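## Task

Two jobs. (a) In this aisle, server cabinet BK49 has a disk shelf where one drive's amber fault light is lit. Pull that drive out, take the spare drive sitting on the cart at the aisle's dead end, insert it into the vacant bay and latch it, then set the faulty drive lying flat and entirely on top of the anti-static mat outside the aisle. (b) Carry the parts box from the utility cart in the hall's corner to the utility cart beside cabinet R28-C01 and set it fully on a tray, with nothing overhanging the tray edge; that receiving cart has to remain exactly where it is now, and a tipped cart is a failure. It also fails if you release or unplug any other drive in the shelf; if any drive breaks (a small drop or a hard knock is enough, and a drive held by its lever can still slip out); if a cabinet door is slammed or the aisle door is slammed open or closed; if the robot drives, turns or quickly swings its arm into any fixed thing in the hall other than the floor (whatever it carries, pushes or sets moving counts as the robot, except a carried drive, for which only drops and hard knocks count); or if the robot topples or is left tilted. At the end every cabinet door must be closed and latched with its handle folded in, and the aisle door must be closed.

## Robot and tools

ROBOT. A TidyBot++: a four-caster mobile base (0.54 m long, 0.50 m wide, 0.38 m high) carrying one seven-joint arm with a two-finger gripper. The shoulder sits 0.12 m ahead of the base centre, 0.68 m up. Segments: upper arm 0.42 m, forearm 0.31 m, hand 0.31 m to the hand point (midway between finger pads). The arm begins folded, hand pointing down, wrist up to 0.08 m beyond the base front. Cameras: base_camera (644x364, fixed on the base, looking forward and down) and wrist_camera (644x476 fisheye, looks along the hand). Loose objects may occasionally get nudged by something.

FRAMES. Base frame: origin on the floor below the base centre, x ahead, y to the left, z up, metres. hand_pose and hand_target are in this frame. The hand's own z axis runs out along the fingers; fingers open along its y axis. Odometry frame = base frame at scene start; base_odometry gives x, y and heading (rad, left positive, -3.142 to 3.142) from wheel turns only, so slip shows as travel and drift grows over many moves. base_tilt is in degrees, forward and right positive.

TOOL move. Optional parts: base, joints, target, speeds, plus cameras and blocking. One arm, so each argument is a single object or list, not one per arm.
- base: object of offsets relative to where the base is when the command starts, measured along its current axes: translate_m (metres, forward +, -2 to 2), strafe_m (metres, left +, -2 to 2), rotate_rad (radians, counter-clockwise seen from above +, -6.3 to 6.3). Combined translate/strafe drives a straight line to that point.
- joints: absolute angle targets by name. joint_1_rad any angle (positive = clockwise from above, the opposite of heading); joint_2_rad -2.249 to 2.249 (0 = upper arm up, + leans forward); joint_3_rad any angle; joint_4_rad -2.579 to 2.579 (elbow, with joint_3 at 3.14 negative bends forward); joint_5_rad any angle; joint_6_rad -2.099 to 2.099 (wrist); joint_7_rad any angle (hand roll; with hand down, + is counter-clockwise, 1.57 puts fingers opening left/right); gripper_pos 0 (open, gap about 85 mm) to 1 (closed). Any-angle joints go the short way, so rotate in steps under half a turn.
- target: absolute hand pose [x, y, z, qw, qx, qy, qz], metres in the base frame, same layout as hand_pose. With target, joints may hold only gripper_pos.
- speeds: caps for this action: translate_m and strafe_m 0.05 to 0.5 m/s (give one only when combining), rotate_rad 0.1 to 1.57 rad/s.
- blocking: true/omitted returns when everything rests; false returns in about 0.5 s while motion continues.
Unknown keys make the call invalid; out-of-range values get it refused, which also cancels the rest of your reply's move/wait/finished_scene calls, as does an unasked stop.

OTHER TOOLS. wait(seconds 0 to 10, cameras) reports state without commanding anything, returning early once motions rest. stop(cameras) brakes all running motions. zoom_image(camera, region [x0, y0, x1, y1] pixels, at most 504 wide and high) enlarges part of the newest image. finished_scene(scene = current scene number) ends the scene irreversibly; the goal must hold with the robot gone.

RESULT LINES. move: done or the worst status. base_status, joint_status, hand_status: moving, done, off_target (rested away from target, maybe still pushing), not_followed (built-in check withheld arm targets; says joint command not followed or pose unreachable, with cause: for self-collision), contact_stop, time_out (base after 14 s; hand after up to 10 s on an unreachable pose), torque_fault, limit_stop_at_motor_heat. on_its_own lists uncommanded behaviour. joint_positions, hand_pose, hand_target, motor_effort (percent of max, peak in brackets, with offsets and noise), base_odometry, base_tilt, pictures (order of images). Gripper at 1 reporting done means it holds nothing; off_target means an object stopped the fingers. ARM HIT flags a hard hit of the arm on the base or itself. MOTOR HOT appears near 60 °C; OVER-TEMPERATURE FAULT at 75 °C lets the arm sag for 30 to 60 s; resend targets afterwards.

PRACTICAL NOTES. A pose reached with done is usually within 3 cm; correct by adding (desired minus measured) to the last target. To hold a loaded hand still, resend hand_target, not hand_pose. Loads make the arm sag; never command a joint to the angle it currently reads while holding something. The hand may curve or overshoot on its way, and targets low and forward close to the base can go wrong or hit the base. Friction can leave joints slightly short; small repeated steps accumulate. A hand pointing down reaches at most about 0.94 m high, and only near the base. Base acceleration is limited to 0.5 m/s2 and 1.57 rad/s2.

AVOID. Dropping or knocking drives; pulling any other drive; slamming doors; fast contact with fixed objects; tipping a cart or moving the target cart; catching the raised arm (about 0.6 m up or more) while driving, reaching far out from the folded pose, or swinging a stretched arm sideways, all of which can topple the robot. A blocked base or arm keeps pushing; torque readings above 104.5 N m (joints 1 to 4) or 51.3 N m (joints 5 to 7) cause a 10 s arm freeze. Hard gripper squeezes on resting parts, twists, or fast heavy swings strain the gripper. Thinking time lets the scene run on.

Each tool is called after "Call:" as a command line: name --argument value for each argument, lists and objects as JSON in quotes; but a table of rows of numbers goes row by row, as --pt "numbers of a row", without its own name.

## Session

Call:
move

Scene clock: 0.00 s.
base_odometry: x=+0.000 y=+0.000 heading=+0.000
base_tilt: forward=-0.1 right=+0.5
base_status: not commanded
joint_positions: joint_1_rad=-0.047 joint_2_rad=-0.378 joint_3_rad=+3.123 joint_4_rad=-2.504 joint_5_rad=+0.010 joint_6_rad=-0.841 joint_7_rad=+1.537 gripper_pos=+0.000
joint_status: not commanded
motor_effort: joint_1_rad=+0 joint_2_rad=-2 joint_3_rad=+1 joint_4_rad=+16 joint_5_rad=+1 joint_6_rad=+1 joint_7_rad=+0
hand_pose: x=+0.2843 y=+0.0092 z=+0.6004 quat_wxyz=(+0.003, +0.996, +0.019, +0.087) (m; base frame)
hand_target: x=+0.2842 y=+0.0092 z=+0.6004 quat_wxyz=(+0.003, +0.996, +0.019, +0.087) (m; base frame)
hand_status: not commanded
pictures: base_camera, wrist_camera
camera_calibration:
wrist_camera: T_world_to_cam=[[0.055455, -0.997726, -0.0383128, 0.023671], [-0.991149, -0.0503729, -0.122828, 0.403924], [0.120618, 0.0447851, -0.991688, 0.700301], [0, 0, 0, 1]] pos_world=[0.314567, 0.0126009, 0.745]

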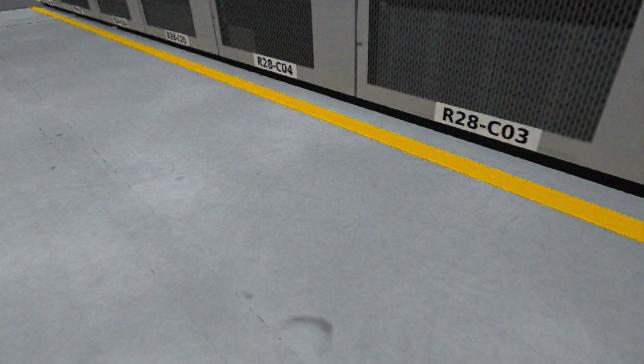

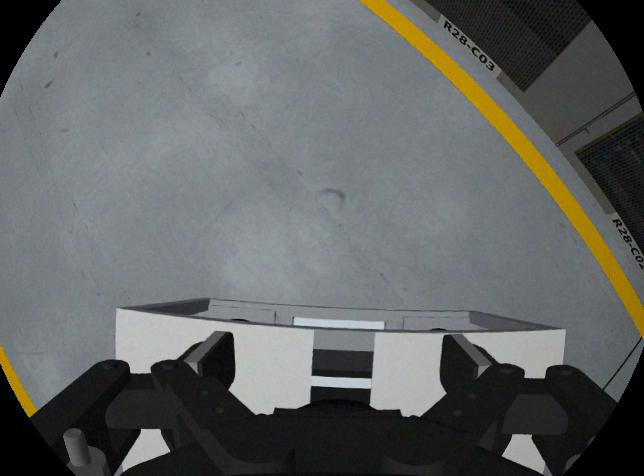

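Call:
move --base '{"rotate_rad": 0.7}' --speeds '{"rotate_rad": 0.4}' --joints '{"joint_1_rad": -0.015, "joint_2_rad": -0.33, "joint_3_rad": 3.142, "joint_4_rad": -2.4, "joint_5_rad": 0.012, "joint_6_rad": 0.6, "joint_7_rad": 1.55}'

Scene clock: 22.80 s.
move: done
base_odometry: x=+0.000 y=+0.000 heading=+0.699
base_tilt: forward=-0.1 right=+0.5
base_status: done
joint_positions: joint_1_rad=-0.028 joint_2_rad=-0.349 joint_3_rad=+3.125 joint_4_rad=-2.409 joint_5_rad=+0.010 joint_6_rad=+0.531 joint_7_rad=+1.537 gripper_pos=+0.000
joint_status: all done
motor_effort: joint_1_rad=+0(2) joint_2_rad=-8(8) joint_3_rad=+1(2) joint_4_rad=+21(21) joint_5_rad=+1(2) joint_6_rad=+7(8) joint_7_rad=+0(1)
hand_pose: x=+0.5628 y=+0.0240 z=+0.9429 quat_wxyz=(-0.025, +0.692, +0.010, +0.722) (m; base frame)
hand_target: x=+0.5683 y=+0.0100 z=+0.9607 quat_wxyz=(-0.012, +0.671, +0.004, +0.742) (m; base frame)
hand_status: not commanded
pictures: base_camera, wrist_camera
camera_calibration:
wrist_camera: T_world_to_cam=[[0.0998357, -0.994982, -0.00658807, -0.0188283], [-0.00860668, 0.00575735, -0.999946, 0.995388], [0.994967, 0.099887, -0.0079887, -0.415226], [0, 0, 0, 1]] pos_world=[0.423583, 0.017011, 0.991893]

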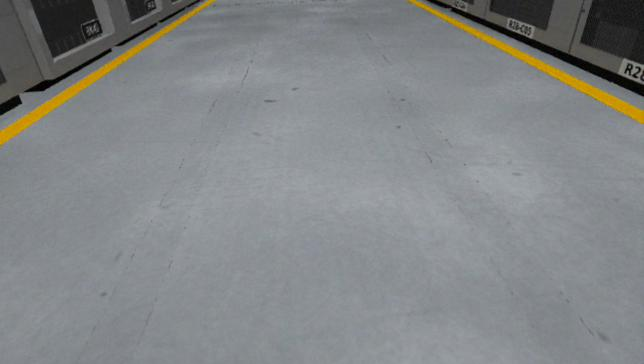

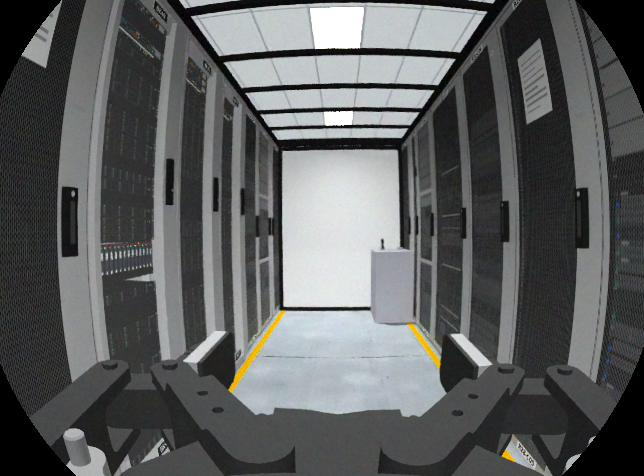

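Call:
zoom_image --camera "base_camera" --region '[0, 0, 220, 120]'

Call:
zoom_image --camera "wrist_camera" --region '[40, 0, 290, 300]'

Call:
zoom_image --camera "wrist_camera" --region '[340, 0, 600, 340]'

Scaled by 2.291.

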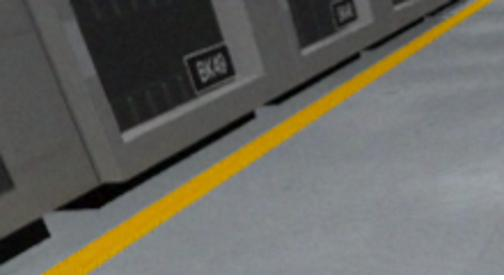

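Scaled by 1.680.

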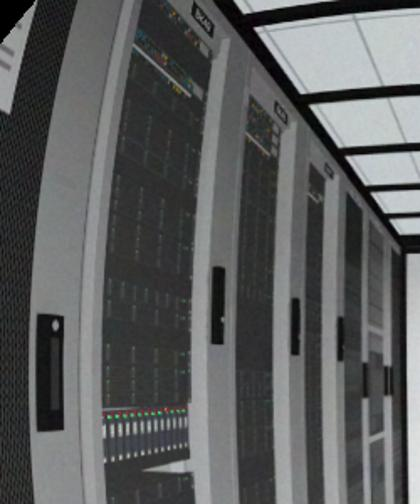

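Scaled by 1.482.

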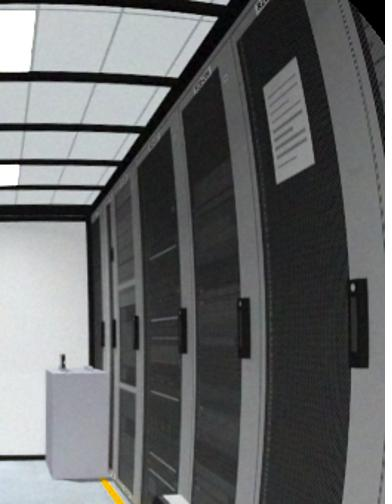

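Call:
move --base '{"rotate_rad": 0.039}' --speeds '{"rotate_rad": 0.2}' --cameras '[]'

Call:
move --base '{"translate_m": 0.7}' --speeds '{"translate_m": 0.25}'

Call:
zoom_image --camera "wrist_camera" --region '[0, 40, 240, 420]'

Scene clock: 70.13 s.
move: done
base_odometry: x=+0.000 y=+0.000 heading=+0.738
base_tilt: forward=-0.1 right=+0.5
base_status: done
joint_positions: joint_1_rad=-0.025 joint_2_rad=-0.349 joint_3_rad=+3.127 joint_4_rad=-2.409 joint_5_rad=+0.010 joint_6_rad=+0.531 joint_7_rad=+1.537 gripper_pos=+0.000
joint_status: not commanded
motor_effort: joint_1_rad=-1(1) joint_2_rad=-8(8) joint_3_rad=+1(2) joint_4_rad=+20(21) joint_5_rad=+1(2) joint_6_rad=+7(8) joint_7_rad=+0(0)
hand_pose: x=+0.5629 y=+0.0213 z=+0.9429 quat_wxyz=(-0.023, +0.692, +0.008, +0.722) (m; base frame)
hand_target: x=+0.5683 y=+0.0100 z=+0.9607 quat_wxyz=(-0.012, +0.671, +0.004, +0.742) (m; base frame)
hand_status: not commanded
pictures: none
No camera images: "cameras" was empty.

Scene clock: 73.70 s.
move: done
base_odometry: x=+0.518 y=+0.471 heading=+0.739
base_tilt: forward=-0.1 right=+0.5
base_status: done
joint_positions: joint_1_rad=-0.025 joint_2_rad=-0.337 joint_3_rad=+3.127 joint_4_rad=-2.409 joint_5_rad=+0.010 joint_6_rad=+0.534 joint_7_rad=+1.537 gripper_pos=+0.000
joint_status: not commanded
motor_effort: joint_1_rad=+0(1) joint_2_rad=-8(11) joint_3_rad=+1(1) joint_4_rad=+20(22) joint_5_rad=+1(1) joint_6_rad=+8(8) joint_7_rad=+0(1)
hand_pose: x=+0.5661 y=+0.0214 z=+0.9383 quat_wxyz=(-0.023, +0.695, +0.008, +0.718) (m; base frame)
hand_target: x=+0.5683 y=+0.0100 z=+0.9607 quat_wxyz=(-0.012, +0.671, +0.004, +0.742) (m; base frame)
hand_status: not commanded
pictures: base_camera, wrist_camera
camera_calibration:
wrist_camera: T_world_to_cam=[[0.0941589, -0.995522, -0.00837428, -0.016909], [-0.0181036, 0.00669809, -0.999814, 0.996055], [0.995393, 0.094293, -0.0173919, -0.40962], [0, 0, 0, 1]] pos_world=[0.427358, 0.0151194, 0.988604]

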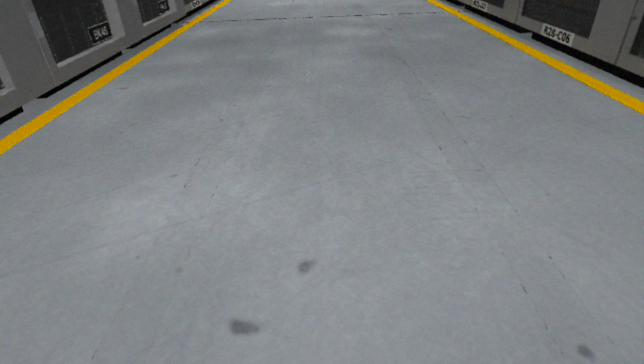

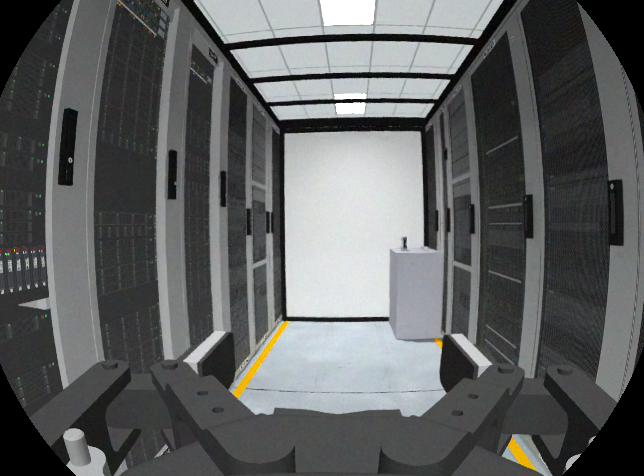

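Scaled by 1.326.

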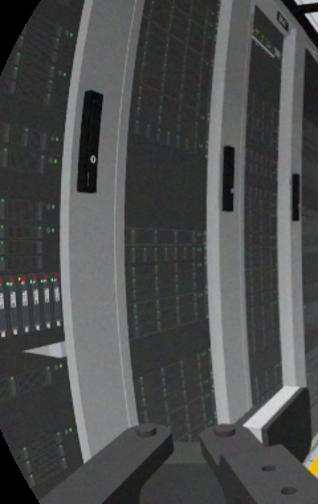

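Call:
move --base '{"translate_m": 0.7}' --speeds '{"translate_m": 0.25}' --cameras '[]'

Call:
move --base '{"rotate_rad": 1.57}' --speeds '{"rotate_rad": 0.4}'

Call:
zoom_image --camera "wrist_camera" --region '[170, 180, 500, 420]'

Scene clock: 87.80 s.
move: done
base_odometry: x=+1.036 y=+0.943 heading=+0.740
base_tilt: forward=-0.1 right=+0.5
base_status: done
joint_positions: joint_1_rad=-0.025 joint_2_rad=-0.333 joint_3_rad=+3.127 joint_4_rad=-2.408 joint_5_rad=+0.010 joint_6_rad=+0.536 joint_7_rad=+1.537 gripper_pos=+0.000
joint_status: not commanded
motor_effort: joint_1_rad=+0(1) joint_2_rad=-8(11) joint_3_rad=+1(1) joint_4_rad=+20(21) joint_5_rad=+1(1) joint_6_rad=+7(8) joint_7_rad=+0(1)
hand_pose: x=+0.5671 y=+0.0214 z=+0.9370 quat_wxyz=(-0.023, +0.696, +0.008, +0.718) (m; base frame)
hand_target: x=+0.5683 y=+0.0100 z=+0.9607 quat_wxyz=(-0.012, +0.671, +0.004, +0.742) (m; base frame)
hand_status: not commanded
pictures: none
No camera images: "cameras" was empty.

Scene clock: 92.27 s.
move: done
base_odometry: x=+1.035 y=+0.943 heading=+2.309
base_tilt: forward=+0.0 right=+0.5
base_status: done
joint_positions: joint_1_rad=-0.024 joint_2_rad=-0.333 joint_3_rad=+3.129 joint_4_rad=-2.408 joint_5_rad=+0.010 joint_6_rad=+0.536 joint_7_rad=+1.537 gripper_pos=+0.000
joint_status: not commanded
motor_effort: joint_1_rad=-1(1) joint_2_rad=-8(9) joint_3_rad=+0(2) joint_4_rad=+20(21) joint_5_rad=+1(1) joint_6_rad=+7(8) joint_7_rad=+0(1)
hand_pose: x=+0.5672 y=+0.0199 z=+0.9370 quat_wxyz=(-0.022, +0.696, +0.007, +0.718) (m; base frame)
hand_target: x=+0.5683 y=+0.0100 z=+0.9607 quat_wxyz=(-0.012, +0.671, +0.004, +0.742) (m; base frame)
hand_status: not commanded
pictures: base_camera, wrist_camera
camera_calibration:
wrist_camera: T_world_to_cam=[[0.0912372, -0.995788, -0.00905137, -0.0161951], [-0.0204381, 0.00721492, -0.999765, 0.996132], [0.995619, 0.0914007, -0.0196937, -0.408505], [0, 0, 0, 1]] pos_world=[0.428552, 0.0140237, 0.987706]

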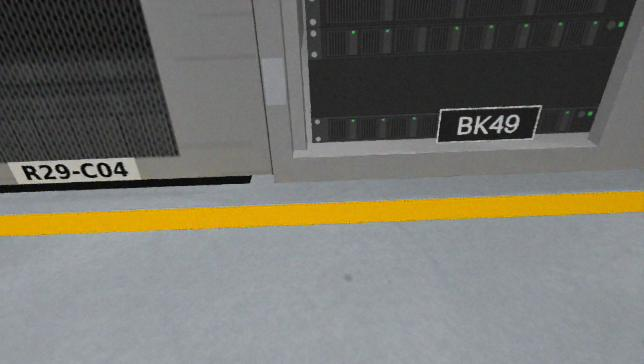

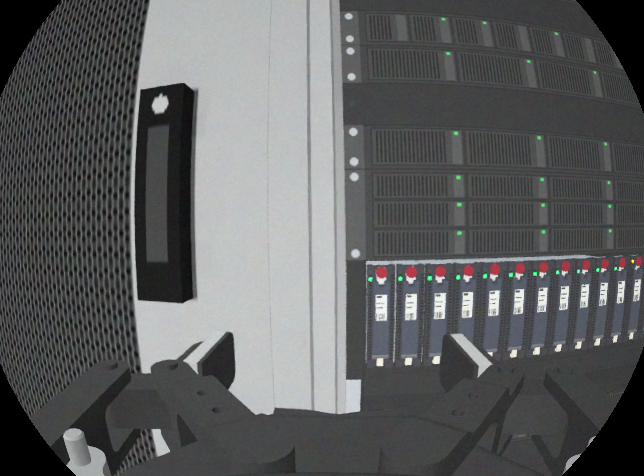

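Scaled by 1.527.

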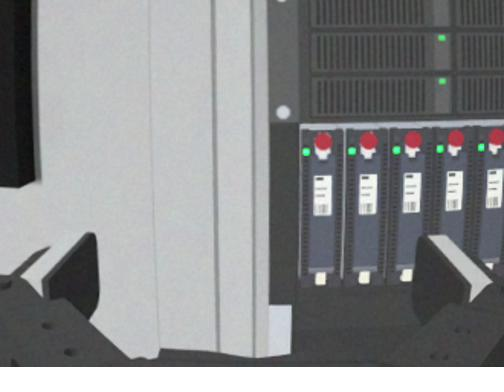

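Call:
move --base '{"strafe_m": -0.32}' --speeds '{"strafe_m": 0.15}'

Call:
zoom_image --camera "wrist_camera" --region '[170, 180, 540, 420]'

Scene clock: 101.37 s.
move: done
base_odometry: x=+1.272 y=+1.158 heading=+2.310
base_tilt: forward=-0.1 right=+0.5
base_status: done
joint_positions: joint_1_rad=-0.023 joint_2_rad=-0.333 joint_3_rad=+3.132 joint_4_rad=-2.408 joint_5_rad=+0.010 joint_6_rad=+0.536 joint_7_rad=+1.537 gripper_pos=+0.000
joint_status: not commanded
motor_effort: joint_1_rad=+0(2) joint_2_rad=-8(9) joint_3_rad=+1(3) joint_4_rad=+20(21) joint_5_rad=+1(1) joint_6_rad=+7(8) joint_7_rad=+0(0)
hand_pose: x=+0.5673 y=+0.0184 z=+0.9370 quat_wxyz=(-0.021, +0.696, +0.006, +0.718) (m; base frame)
hand_target: x=+0.5683 y=+0.0100 z=+0.9607 quat_wxyz=(-0.012, +0.671, +0.004, +0.742) (m; base frame)
hand_status: not commanded
pictures: base_camera, wrist_camera
camera_calibration:
wrist_camera: T_world_to_cam=[[0.088323, -0.996043, -0.00991088, -0.0151927], [-0.0203948, 0.00813937, -0.999759, 0.996106], [0.995883, 0.0885038, -0.0195952, -0.408678], [0, 0, 0, 1]] pos_world=[0.428653, 0.0129293, 0.987707]

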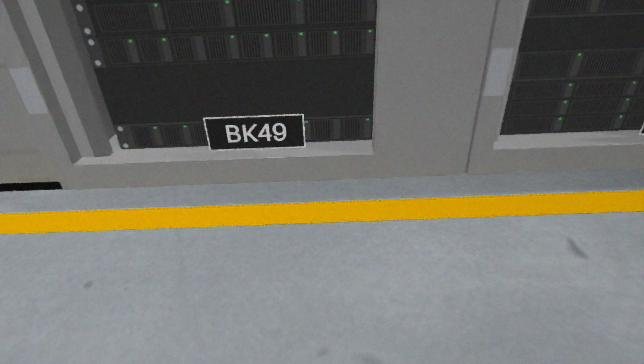

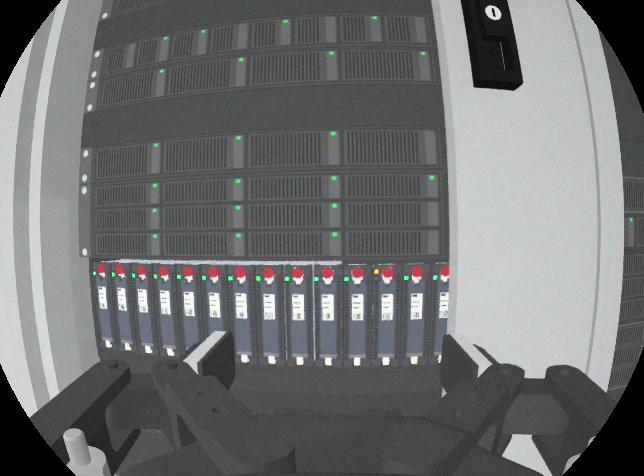

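Scaled by 1.362.

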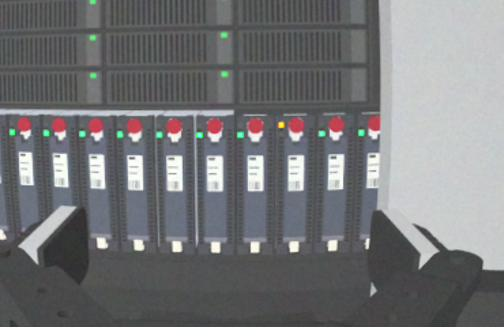

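Call:
zoom_image --camera "wrist_camera" --region '[330, 250, 450, 370]'

Scaled by 4.200.

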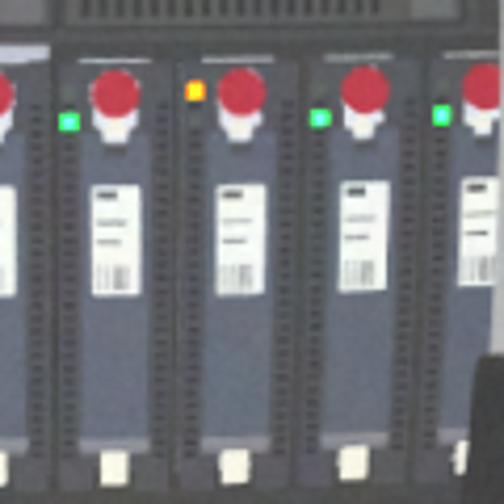

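Call:
move --joints '{"joint_2_rad": -0.7, "joint_4_rad": -1.9, "joint_6_rad": -0.32}' --base '{"strafe_m": -0.1}' --speeds '{"strafe_m": 0.15}'

Call:
zoom_image --camera "wrist_camera" --region '[330, 80, 560, 320]'

Scene clock: 129.10 s.
move: done
base_odometry: x=+1.346 y=+1.226 heading=+2.311
base_tilt: forward=-0.1 right=+0.5
base_status: done
joint_positions: joint_1_rad=-0.023 joint_2_rad=-0.686 joint_3_rad=+3.135 joint_4_rad=-1.915 joint_5_rad=+0.010 joint_6_rad=-0.261 joint_7_rad=+1.537 gripper_pos=+0.000
joint_status: all done
motor_effort: joint_1_rad=-1(1) joint_2_rad=+2(10) joint_3_rad=+1(3) joint_4_rad=+21(23) joint_5_rad=+1(1) joint_6_rad=+7(9) joint_7_rad=+0(1)
hand_pose: x=+0.4588 y=+0.0122 z=+1.1374 quat_wxyz=(-0.017, +0.678, +0.002, +0.735) (m; base frame)
hand_target: x=+0.4518 y=+0.0049 z=+1.1333 quat_wxyz=(-0.008, +0.689, +0.000, +0.725) (m; base frame)
hand_status: not commanded
pictures: base_camera, wrist_camera
camera_calibration:
wrist_camera: T_world_to_cam=[[0.076994, -0.997016, -0.00558965, -0.00954379], [0.0286017, 0.00781267, -0.99956, 1.17149], [0.996621, 0.0768003, 0.0291179, -0.351661], [0, 0, 0, 1]] pos_world=[0.317701, 0.00833992, 1.18116]

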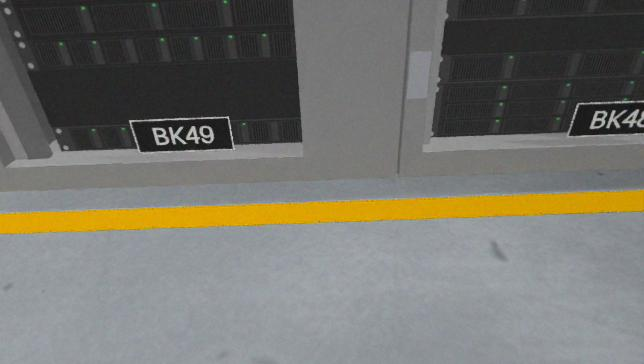

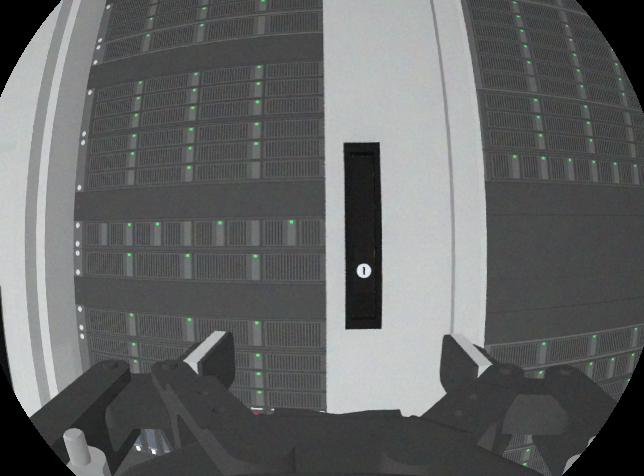

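Scaled by 2.100.

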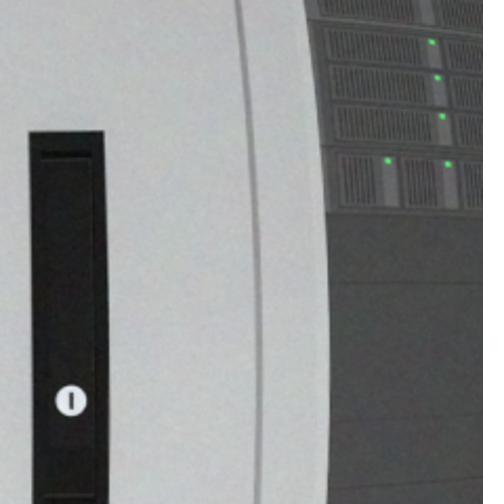

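Call:
zoom_image --camera "wrist_camera" --region '[320, 130, 410, 340]'

Scaled by 2.400.

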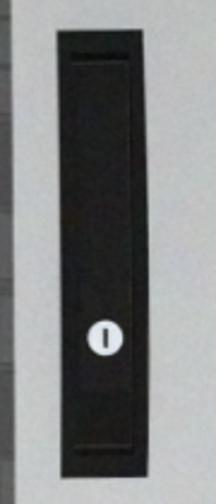

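Call:
move --base '{"strafe_m": 0.3}' --speeds '{"strafe_m": 0.15}' --joints '{"joint_1_rad": 0.7}'

Call:
zoom_image --camera "wrist_camera" --region '[280, 120, 440, 340]'

Scene clock: 165.37 s.
move: done
base_odometry: x=+1.124 y=+1.024 heading=+2.311
base_tilt: forward=-0.1 right=+0.6
base_status: done
joint_positions: joint_1_rad=+0.686 joint_2_rad=-0.690 joint_3_rad=+3.136 joint_4_rad=-1.915 joint_5_rad=+0.010 joint_6_rad=-0.265 joint_7_rad=+1.537 gripper_pos=+0.000
joint_status: all done
motor_effort: joint_1_rad=-1(2) joint_2_rad=+2(5) joint_3_rad=+1(3) joint_4_rad=+22(22) joint_5_rad=+1(1) joint_6_rad=+7(8) joint_7_rad=+0(1)
hand_pose: x=+0.3831 y=-0.2114 z=+1.1376 quat_wxyz=(+0.239, +0.637, -0.234, +0.695) (m; base frame)
hand_target: x=+0.3735 y=-0.2145 z=+1.1333 quat_wxyz=(+0.247, +0.645, -0.241, +0.682) (m; base frame)
hand_status: not commanded
pictures: base_camera, wrist_camera
camera_calibration:
wrist_camera: T_world_to_cam=[[-0.591428, -0.806332, -0.00644755, 0.0706178], [0.0275317, -0.0122014, -0.999546, 1.1718], [0.805888, -0.591337, 0.0294159, -0.327593], [0, 0, 0, 1]] pos_world=[0.273507, -0.122479, 1.18136]

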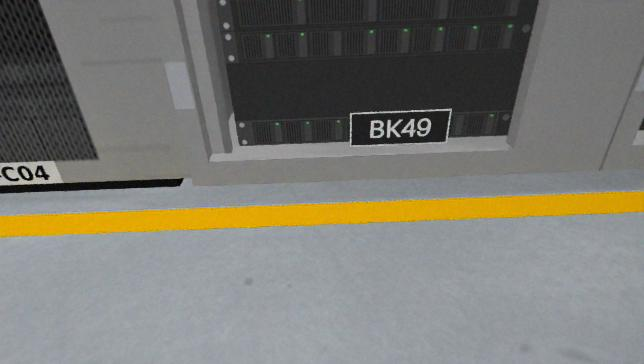

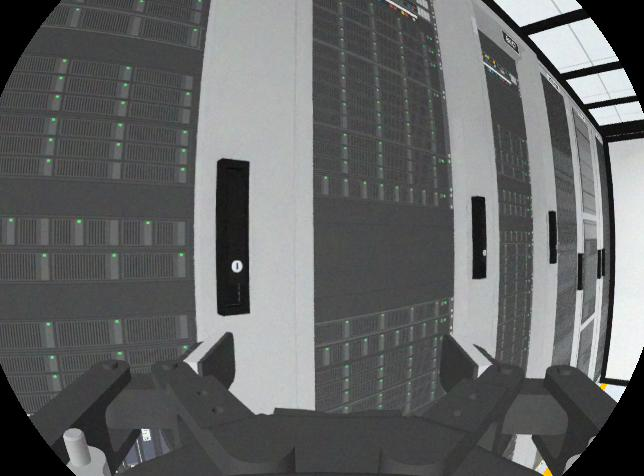

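Scaled by 2.291.

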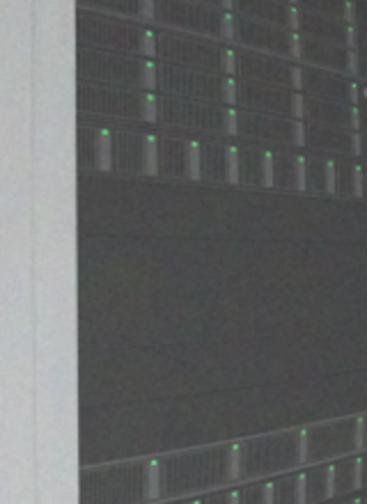

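Call:
zoom_image --camera "wrist_camera" --region '[190, 140, 290, 330]'

Call:
zoom_image --camera "wrist_camera" --region '[450, 170, 520, 300]'

Scaled by 2.653.

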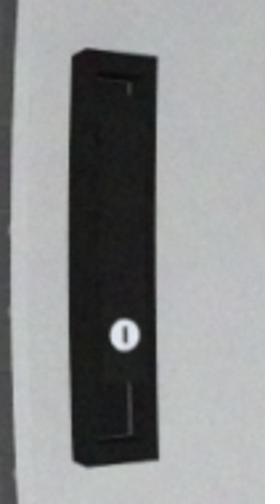

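Scaled by 3.877.

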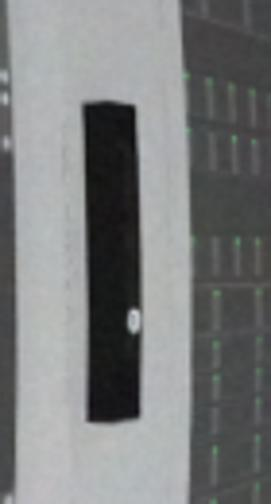

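Call:
move --base '{"strafe_m": -0.3}' --speeds '{"strafe_m": 0.15}' --joints '{"joint_1_rad": -0.015, "joint_2_rad": -0.336, "joint_4_rad": -2.009, "joint_6_rad": 0.15}' --cameras '["wrist_camera"]'

Call:
zoom_image --camera "wrist_camera" --region '[290, 100, 460, 300]'

Scene clock: 191.90 s.
move: done
base_odometry: x=+1.346 y=+1.226 heading=+2.311
base_tilt: forward=-0.1 right=+0.5
base_status: done
joint_positions: joint_1_rad=-0.003 joint_2_rad=-0.355 joint_3_rad=+3.138 joint_4_rad=-1.985 joint_5_rad=+0.010 joint_6_rad=+0.081 joint_7_rad=+1.537 gripper_pos=+0.000
joint_status: all done
motor_effort: joint_1_rad=-1(2) joint_2_rad=-9(10) joint_3_rad=+1(4) joint_4_rad=+23(25) joint_5_rad=+1(1) joint_6_rad=+7(9) joint_7_rad=+0(1)
hand_pose: x=+0.5978 y=+0.0053 z=+1.0640 quat_wxyz=(-0.011, +0.700, -0.005, +0.714) (m; base frame)
hand_target: x=+0.6039 y=+0.0089 z=+1.0618 quat_wxyz=(-0.009, +0.690, +0.003, +0.724) (m; base frame)
hand_status: not commanded
pictures: wrist_camera
camera_calibration:
wrist_camera: T_world_to_cam=[[0.0579994, -0.998255, -0.0110891, -0.0103216], [-0.0303911, 0.00933713, -0.999494, 1.12938], [0.997854, 0.058307, -0.0297966, -0.425528], [0, 0, 0, 1]] pos_world=[0.459537, 0.00396251, 1.11602]

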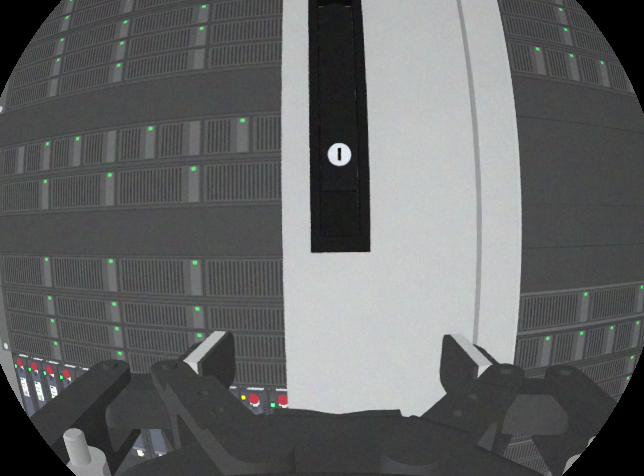

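Scaled by 2.520.

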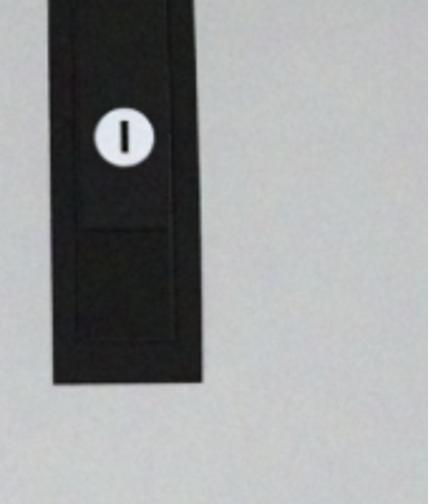

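Call:
move --joints '{"joint_2_rad": 0.203, "joint_4_rad": -2.417, "joint_6_rad": 1.66}' --cameras '["wrist_camera"]'

Call:
zoom_image --camera "wrist_camera" --region '[260, 150, 440, 330]'

Scene clock: 225.83 s.
move: done
base_odometry: x=+1.346 y=+1.226 heading=+2.311
base_tilt: forward=-0.1 right=+0.5
base_status: not commanded
joint_positions: joint_1_rad=-0.003 joint_2_rad=+0.189 joint_3_rad=+3.138 joint_4_rad=-2.395 joint_5_rad=+0.010 joint_6_rad=+1.590 joint_7_rad=+1.537 gripper_pos=+0.000
joint_status: all done
motor_effort: joint_1_rad=-1(1) joint_2_rad=-21(22) joint_3_rad=+0(1) joint_4_rad=+14(23) joint_5_rad=+1(1) joint_6_rad=+6(8) joint_7_rad=+0(1)
hand_pose: x=+0.6253 y=+0.0077 z=+0.9980 quat_wxyz=(-0.021, +0.477, -0.002, +0.879) (m; base frame)
hand_target: x=+0.6153 y=+0.0123 z=+0.9999 quat_wxyz=(-0.019, +0.462, +0.004, +0.887) (m; base frame)
hand_status: not commanded
pictures: wrist_camera
camera_calibration:
wrist_camera: T_world_to_cam=[[0.0699827, -0.997472, 0.0123384, -0.0411928], [0.501362, 0.0244772, -0.864891, 0.597367], [0.862403, 0.0667134, 0.501808, -0.901001], [0, 0, 0, 1]] pos_world=[0.480411, 0.00439833, 0.969295]

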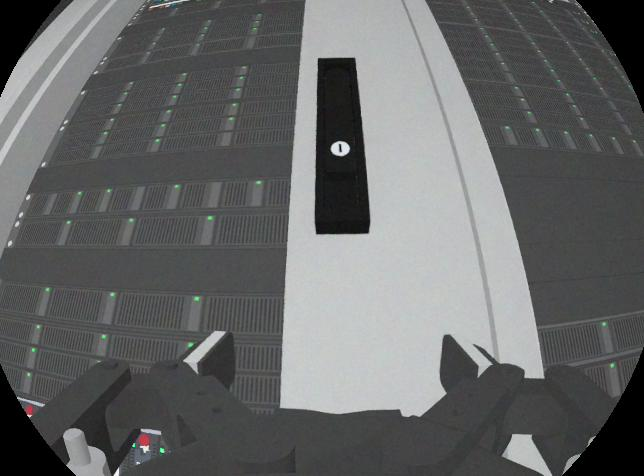

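Scaled by 2.800.

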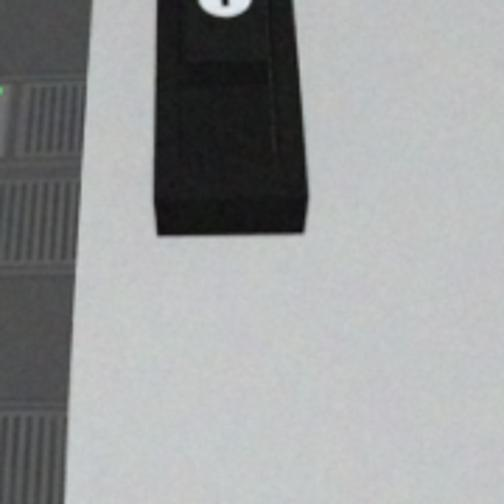

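Call:
zoom_image --camera "wrist_camera" --region '[305, 110, 385, 240]'

Call:
zoom_image --camera "wrist_camera" --region '[305, 45, 375, 110]'

Scaled by 3.877.

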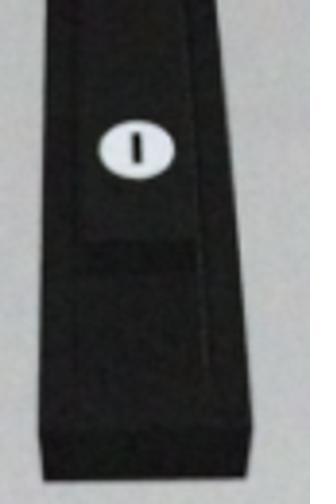

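Scaled by 7.200.

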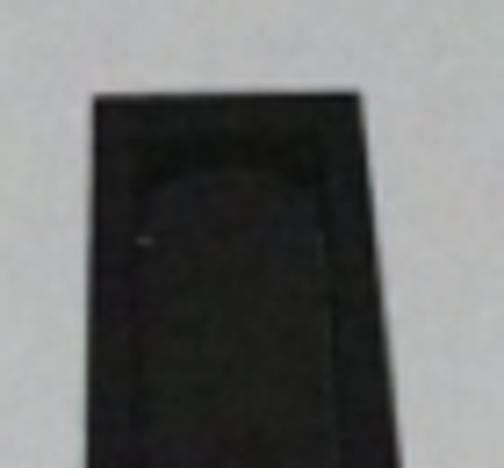

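Call:
move --joints '{"joint_2_rad": -0.132, "joint_4_rad": -1.6, "joint_6_rad": 0.0}' --cameras '[]'

Call:
move --joints '{"joint_2_rad": -0.132, "joint_4_rad": -0.745, "joint_6_rad": -1.657}' --cameras '["wrist_camera"]'

Call:
zoom_image --camera "wrist_camera" --region '[270, 100, 420, 300]'

Scene clock: 353.23 s.
move: done
base_odometry: x=+1.346 y=+1.226 heading=+2.311
base_tilt: forward=-0.1 right=+0.5
base_status: not commanded
joint_positions: joint_1_rad=-0.006 joint_2_rad=-0.116 joint_3_rad=+3.138 joint_4_rad=-1.590 joint_5_rad=+0.010 joint_6_rad=+0.058 joint_7_rad=+1.537 gripper_pos=+0.000
joint_status: all done
motor_effort: joint_1_rad=+0(2) joint_2_rad=-18(24) joint_3_rad=+0(3) joint_4_rad=+23(48) joint_5_rad=+1(3) joint_6_rad=+7(23) joint_7_rad=+0(2)
hand_pose: x=+0.6906 y=+0.0076 z=+1.1782 quat_wxyz=(-0.013, +0.650, -0.004, +0.760) (m; base frame)
hand_target: x=+0.6859 y=+0.0096 z=+1.1631 quat_wxyz=(-0.009, +0.670, +0.002, +0.742) (m; base frame)
hand_status: not commanded
pictures: none
No camera images: "cameras" was empty.

Scene clock: 355.93 s.
move: done
base_odometry: x=+1.346 y=+1.226 heading=+2.311
base_tilt: forward=-0.1 right=+0.5
base_status: not commanded
joint_positions: joint_1_rad=-0.006 joint_2_rad=-0.116 joint_3_rad=+3.138 joint_4_rad=-0.763 joint_5_rad=+0.010 joint_6_rad=-1.597 joint_7_rad=+1.537 gripper_pos=+0.000
joint_status: all done
motor_effort: joint_1_rad=+0(1) joint_2_rad=-11(20) joint_3_rad=+0(1) joint_4_rad=+15(24) joint_5_rad=+1(1) joint_6_rad=+6(9) joint_7_rad=+0(1)
hand_pose: x=+0.5030 y=+0.0024 z=+1.1565 quat_wxyz=(-0.005, +0.901, -0.013, +0.434) (m; base frame)
hand_target: x=+0.4827 y=+0.0029 z=+1.1557 quat_wxyz=(-0.002, +0.907, -0.006, +0.422) (m; base frame)
hand_status: not commanded
pictures: wrist_camera
camera_calibration:
wrist_camera: T_world_to_cam=[[0.0270707, -0.998703, -0.0431262, 0.0458577], [-0.662256, 0.0143984, -0.749139, 1.24739], [0.748788, 0.0488404, -0.661007, 0.527255], [0, 0, 0, 1]] pos_world=[0.430045, 0.00208647, 1.28496]

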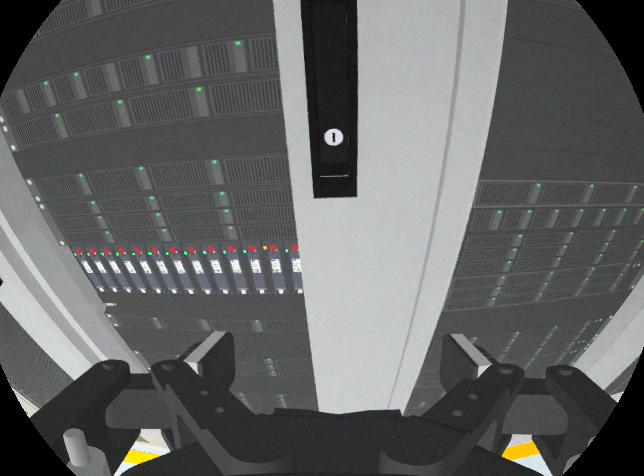

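Scaled by 2.520.

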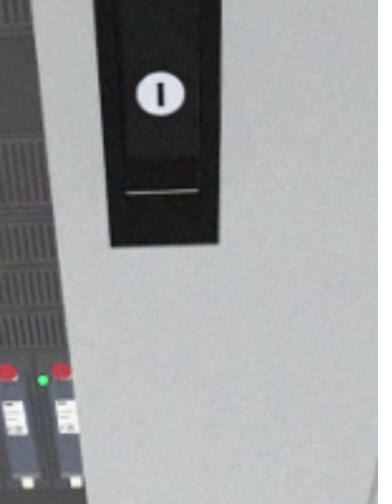

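Call:
zoom_image --camera "wrist_camera" --region '[295, 110, 375, 210]'

Call:
zoom_image --camera "wrist_camera" --region '[290, 0, 370, 60]'

Scaled by 5.040.

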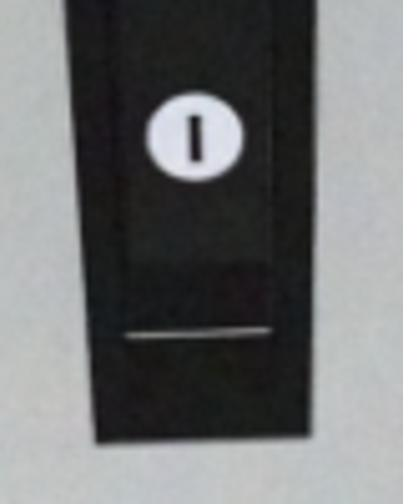

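Scaled by 6.300.

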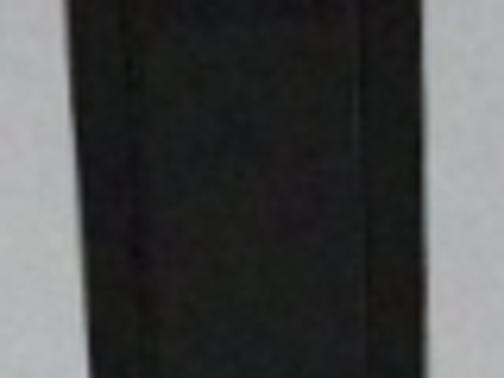

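Call:
move --base '{"translate_m": -0.15}' --speeds '{"translate_m": 0.15}' --cameras '[]'

Call:
move --joints '{"joint_2_rad": 0.165, "joint_4_rad": -2.26, "joint_6_rad": 1.69, "joint_7_rad": 3.14, "gripper_pos": 0.5}' --cameras '["wrist_camera"]'

Scene clock: 526.13 s.
move: done
base_odometry: x=+1.448 y=+1.115 heading=+2.311
base_tilt: forward=-0.1 right=+0.4
base_status: done
joint_positions: joint_1_rad=-0.006 joint_2_rad=-0.128 joint_3_rad=+3.138 joint_4_rad=-0.760 joint_5_rad=+0.010 joint_6_rad=-1.603 joint_7_rad=+1.537 gripper_pos=+0.000
joint_status: not commanded
motor_effort: joint_1_rad=-1(1) joint_2_rad=-10(17) joint_3_rad=+0(1) joint_4_rad=+14(16) joint_5_rad=+1(1) joint_6_rad=+6(6) joint_7_rad=+0(1)
hand_pose: x=+0.4959 y=+0.0024 z=+1.1609 quat_wxyz=(-0.005, +0.899, -0.013, +0.438) (m; base frame)
hand_target: x=+0.4827 y=+0.0029 z=+1.1557 quat_wxyz=(-0.002, +0.907, -0.006, +0.422) (m; base frame)
hand_status: not commanded
pictures: none
No camera images: "cameras" was empty.

Scene clock: 530.13 s.
move: done
base_odometry: x=+1.448 y=+1.115 heading=+2.311
base_tilt: forward=+0.0 right=+0.5
base_status: not commanded
joint_positions: joint_1_rad=-0.006 joint_2_rad=+0.145 joint_3_rad=+3.138 joint_4_rad=-2.237 joint_5_rad=+0.010 joint_6_rad=+1.621 joint_7_rad=+3.098 gripper_pos=+0.500
joint_status: all done
motor_effort: joint_1_rad=-1(1) joint_2_rad=-21(25) joint_3_rad=+0(1) joint_4_rad=+16(23) joint_5_rad=+1(1) joint_6_rad=+5(9) joint_7_rad=+0(1)
hand_pose: x=+0.6109 y=+0.0092 z=+1.0953 quat_wxyz=(+0.637, +0.264, +0.261, +0.675) (m; base frame)
hand_target: x=+0.6032 y=+0.0122 z=+1.0907 quat_wxyz=(+0.653, +0.249, +0.259, +0.667) (m; base frame)
hand_status: not commanded
pictures: wrist_camera
camera_calibration:
wrist_camera: T_world_to_cam=[[-0.686947, -0.0407181, 0.725565, -0.367413], [0.00439055, -0.998643, -0.0518862, 0.111213], [0.726694, -0.0324574, 0.686194, -1.05566], [0, 0, 0, 1]] pos_world=[0.514262, 0.0618372, 0.996742]

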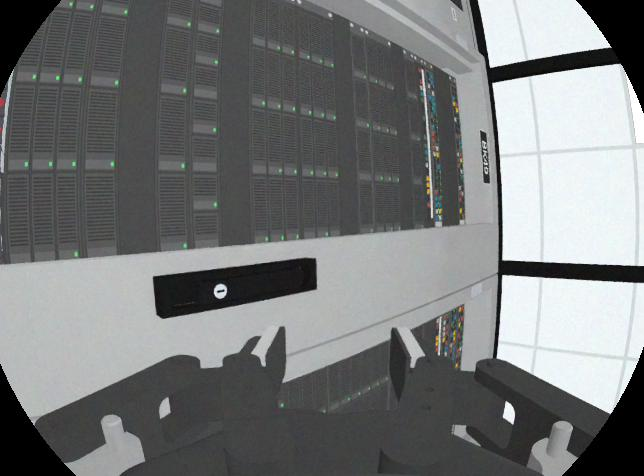

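Call:
zoom_image --camera "wrist_camera" --region '[140, 245, 330, 335]'

Scaled by 2.653.

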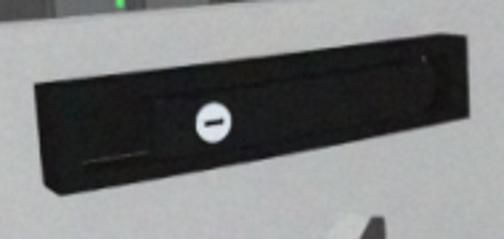

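Call:
move --base '{"translate_m": 0.15}' --speeds '{"translate_m": 0.08}' --cameras '["wrist_camera"]'

Call:
zoom_image --camera "wrist_camera" --region '[150, 240, 430, 400]'

Scene clock: 579.63 s.
move: done
base_odometry: x=+1.346 y=+1.226 heading=+2.310
base_tilt: forward=-0.1 right=+0.6
base_status: done
joint_positions: joint_1_rad=-0.006 joint_2_rad=+0.156 joint_3_rad=+3.138 joint_4_rad=-2.240 joint_5_rad=+0.010 joint_6_rad=+1.626 joint_7_rad=+3.099 gripper_pos=+0.500
joint_status: not commanded
motor_effort: joint_1_rad=-1(1) joint_2_rad=-21(24) joint_3_rad=+0(1) joint_4_rad=+15(16) joint_5_rad=+1(1) joint_6_rad=+5(5) joint_7_rad=+0(0)
hand_pose: x=+0.6141 y=+0.0092 z=+1.0902 quat_wxyz=(+0.636, +0.267, +0.264, +0.674) (m; base frame)
hand_target: x=+0.6032 y=+0.0122 z=+1.0907 quat_wxyz=(+0.653, +0.249, +0.259, +0.667) (m; base frame)
hand_status: not commanded
pictures: wrist_camera
camera_calibration:
wrist_camera: T_world_to_cam=[[-0.681389, -0.0397972, 0.730839, -0.370744], [0.00336674, -0.998681, -0.0512434, 0.110867], [0.731914, -0.0324561, 0.680624, -1.05155], [0, 0, 0, 1]] pos_world=[0.516651, 0.0618366, 0.992346]

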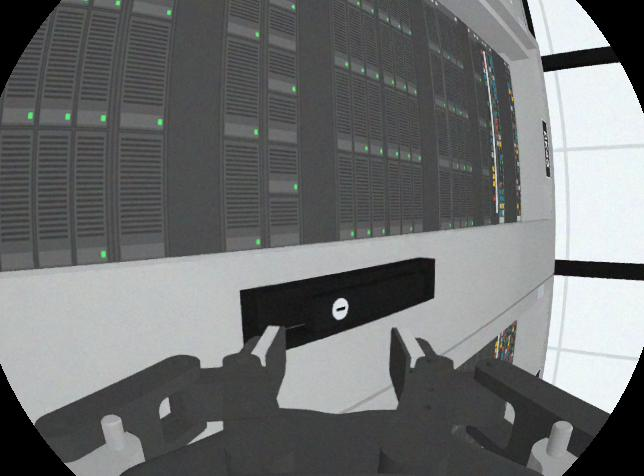

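Scaled by 1.800.

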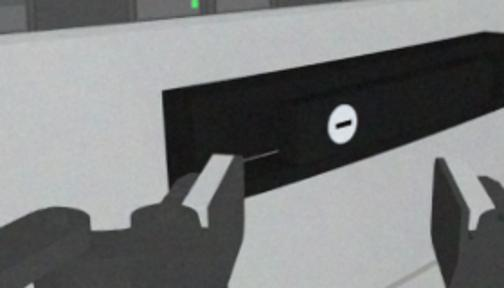

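Call:
move --base '{"strafe_m": -0.006}' --speeds '{"strafe_m": 0.05}' --joints '{"joint_2_rad": 0.18, "joint_4_rad": -2.10, "joint_6_rad": 1.435}' --cameras '["wrist_camera"]'

Call:
zoom_image --camera "wrist_camera" --region '[200, 250, 420, 400]'

Scene clock: 608.67 s.
move: done
base_odometry: x=+1.351 y=+1.230 heading=+2.311
base_tilt: forward=+0.0 right=+0.6
base_status: done
joint_positions: joint_1_rad=-0.008 joint_2_rad=+0.161 joint_3_rad=+3.138 joint_4_rad=-2.116 joint_5_rad=+0.010 joint_6_rad=+1.491 joint_7_rad=+3.099 gripper_pos=+0.500
joint_status: all done
motor_effort: joint_1_rad=+0(3) joint_2_rad=-23(23) joint_3_rad=+0(3) joint_4_rad=+17(17) joint_5_rad=+1(2) joint_6_rad=+5(7) joint_7_rad=+0(0)
hand_pose: x=+0.6456 y=+0.0103 z=+1.1132 quat_wxyz=(+0.634, +0.272, +0.270, +0.672) (m; base frame)
hand_target: x=+0.6656 y=+0.0131 z=+1.0976 quat_wxyz=(+0.638, +0.284, +0.296, +0.651) (m; base frame)
hand_status: not commanded
pictures: wrist_camera
camera_calibration:
wrist_camera: T_world_to_cam=[[-0.669374, -0.0391931, 0.741891, -0.386036], [0.00287025, -0.998736, -0.0501722, 0.112105], [0.74292, -0.0314545, 0.66864, -1.08404], [0, 0, 0, 1]] pos_world=[0.546633, 0.0627352, 1.01686]

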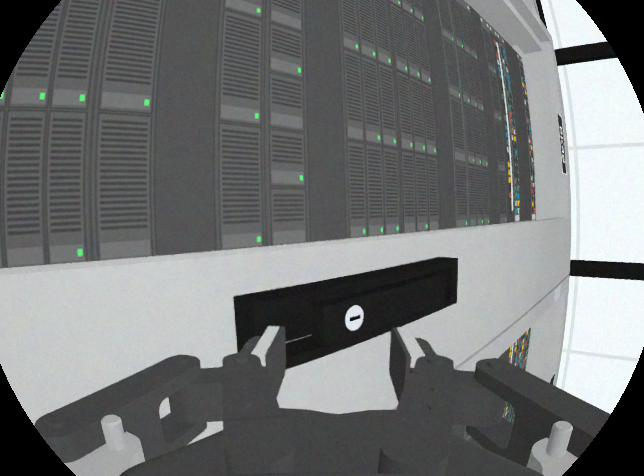

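Scaled by 2.291.

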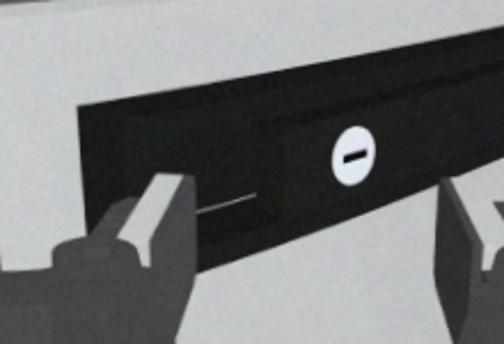

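Call:
move --joints '{"joint_2_rad": 0.19, "joint_4_rad": -2.038, "joint_6_rad": 1.384}' --cameras '["wrist_camera"]'

Call:
zoom_image --camera "wrist_camera" --region '[200, 250, 420, 400]'

Scene clock: 618.60 s.
move: done
base_odometry: x=+1.351 y=+1.230 heading=+2.311
base_tilt: forward=-0.1 right=+0.6
base_status: not commanded
joint_positions: joint_1_rad=-0.008 joint_2_rad=+0.167 joint_3_rad=+3.138 joint_4_rad=-2.064 joint_5_rad=+0.010 joint_6_rad=+1.452 joint_7_rad=+3.099 gripper_pos=+0.500
joint_status: all done
motor_effort: joint_1_rad=-1(2) joint_2_rad=-20(24) joint_3_rad=+0(0) joint_4_rad=+21(22) joint_5_rad=+1(2) joint_6_rad=+2(6) joint_7_rad=+0(0)
hand_pose: x=+0.6559 y=+0.0104 z=+1.1253 quat_wxyz=(+0.635, +0.270, +0.268, +0.673) (m; base frame)
hand_target: x=+0.6798 y=+0.0132 z=+1.1098 quat_wxyz=(+0.639, +0.284, +0.296, +0.651) (m; base frame)
hand_status: not commanded
pictures: wrist_camera
camera_calibration:
wrist_camera: T_world_to_cam=[[-0.674359, -0.0384585, 0.737401, -0.379911], [0.00263957, -0.998762, -0.0496756, 0.112369], [0.738399, -0.0315528, 0.673626, -1.10243], [0, 0, 0, 1]] pos_world=[0.557539, 0.0628349, 1.02835]

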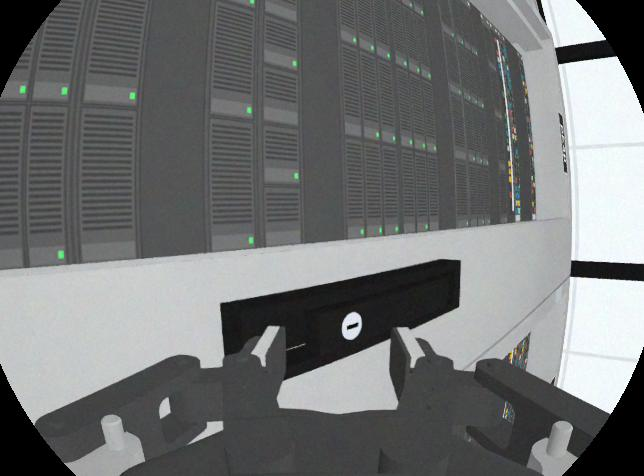

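Scaled by 2.291.

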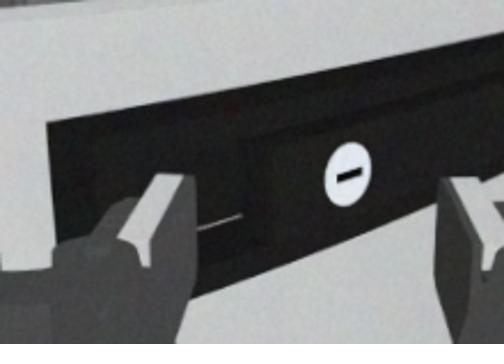

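Call:
move --joints '{"joint_2_rad": 0.13, "joint_4_rad": -2.045, "joint_6_rad": 1.36}' --cameras '["wrist_camera"]'

Call:
zoom_image --camera "wrist_camera" --region '[200, 250, 420, 400]'

Scene clock: 663.53 s.
move: done
base_odometry: x=+1.351 y=+1.230 heading=+2.311
base_tilt: forward=+0.0 right=+0.5
base_status: not commanded
joint_positions: joint_1_rad=-0.008 joint_2_rad=+0.150 joint_3_rad=+3.138 joint_4_rad=-2.061 joint_5_rad=+0.010 joint_6_rad=+1.418 joint_7_rad=+3.099 gripper_pos=+0.500
joint_status: all done
motor_effort: joint_1_rad=-1(1) joint_2_rad=-22(23) joint_3_rad=+0(0) joint_4_rad=+18(22) joint_5_rad=+1(1) joint_6_rad=+4(5) joint_7_rad=+0(0)
hand_pose: x=+0.6557 y=+0.0104 z=+1.1283 quat_wxyz=(+0.633, +0.274, +0.272, +0.670) (m; base frame)
hand_target: x=+0.6586 y=+0.0129 z=+1.1339 quat_wxyz=(+0.643, +0.274, +0.286, +0.655) (m; base frame)
hand_status: not commanded
pictures: wrist_camera
camera_calibration:
wrist_camera: T_world_to_cam=[[-0.663631, -0.0379212, 0.747098, -0.400197], [0.00163899, -0.998786, -0.0492405, 0.1127], [0.748058, -0.0314531, 0.662888, -1.09856], [0, 0, 0, 1]] pos_world=[0.556022, 0.0628344, 1.03276]

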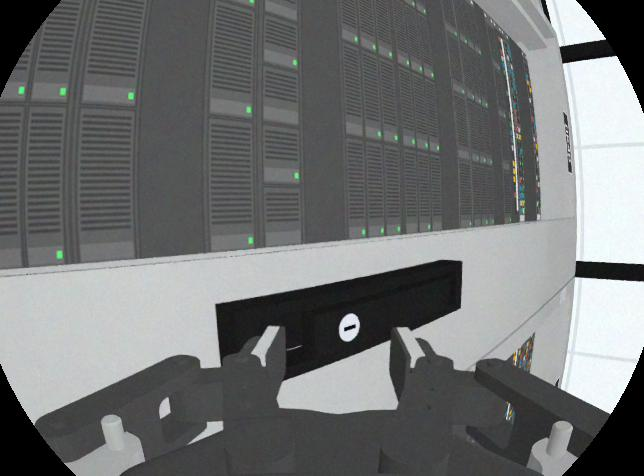

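Scaled by 2.291.

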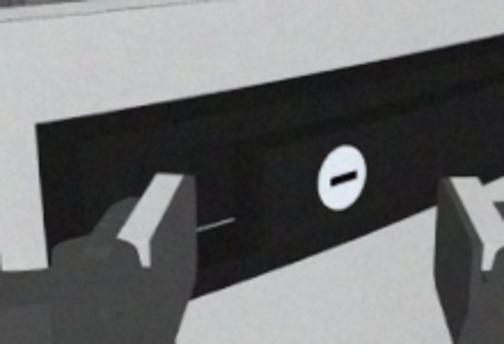

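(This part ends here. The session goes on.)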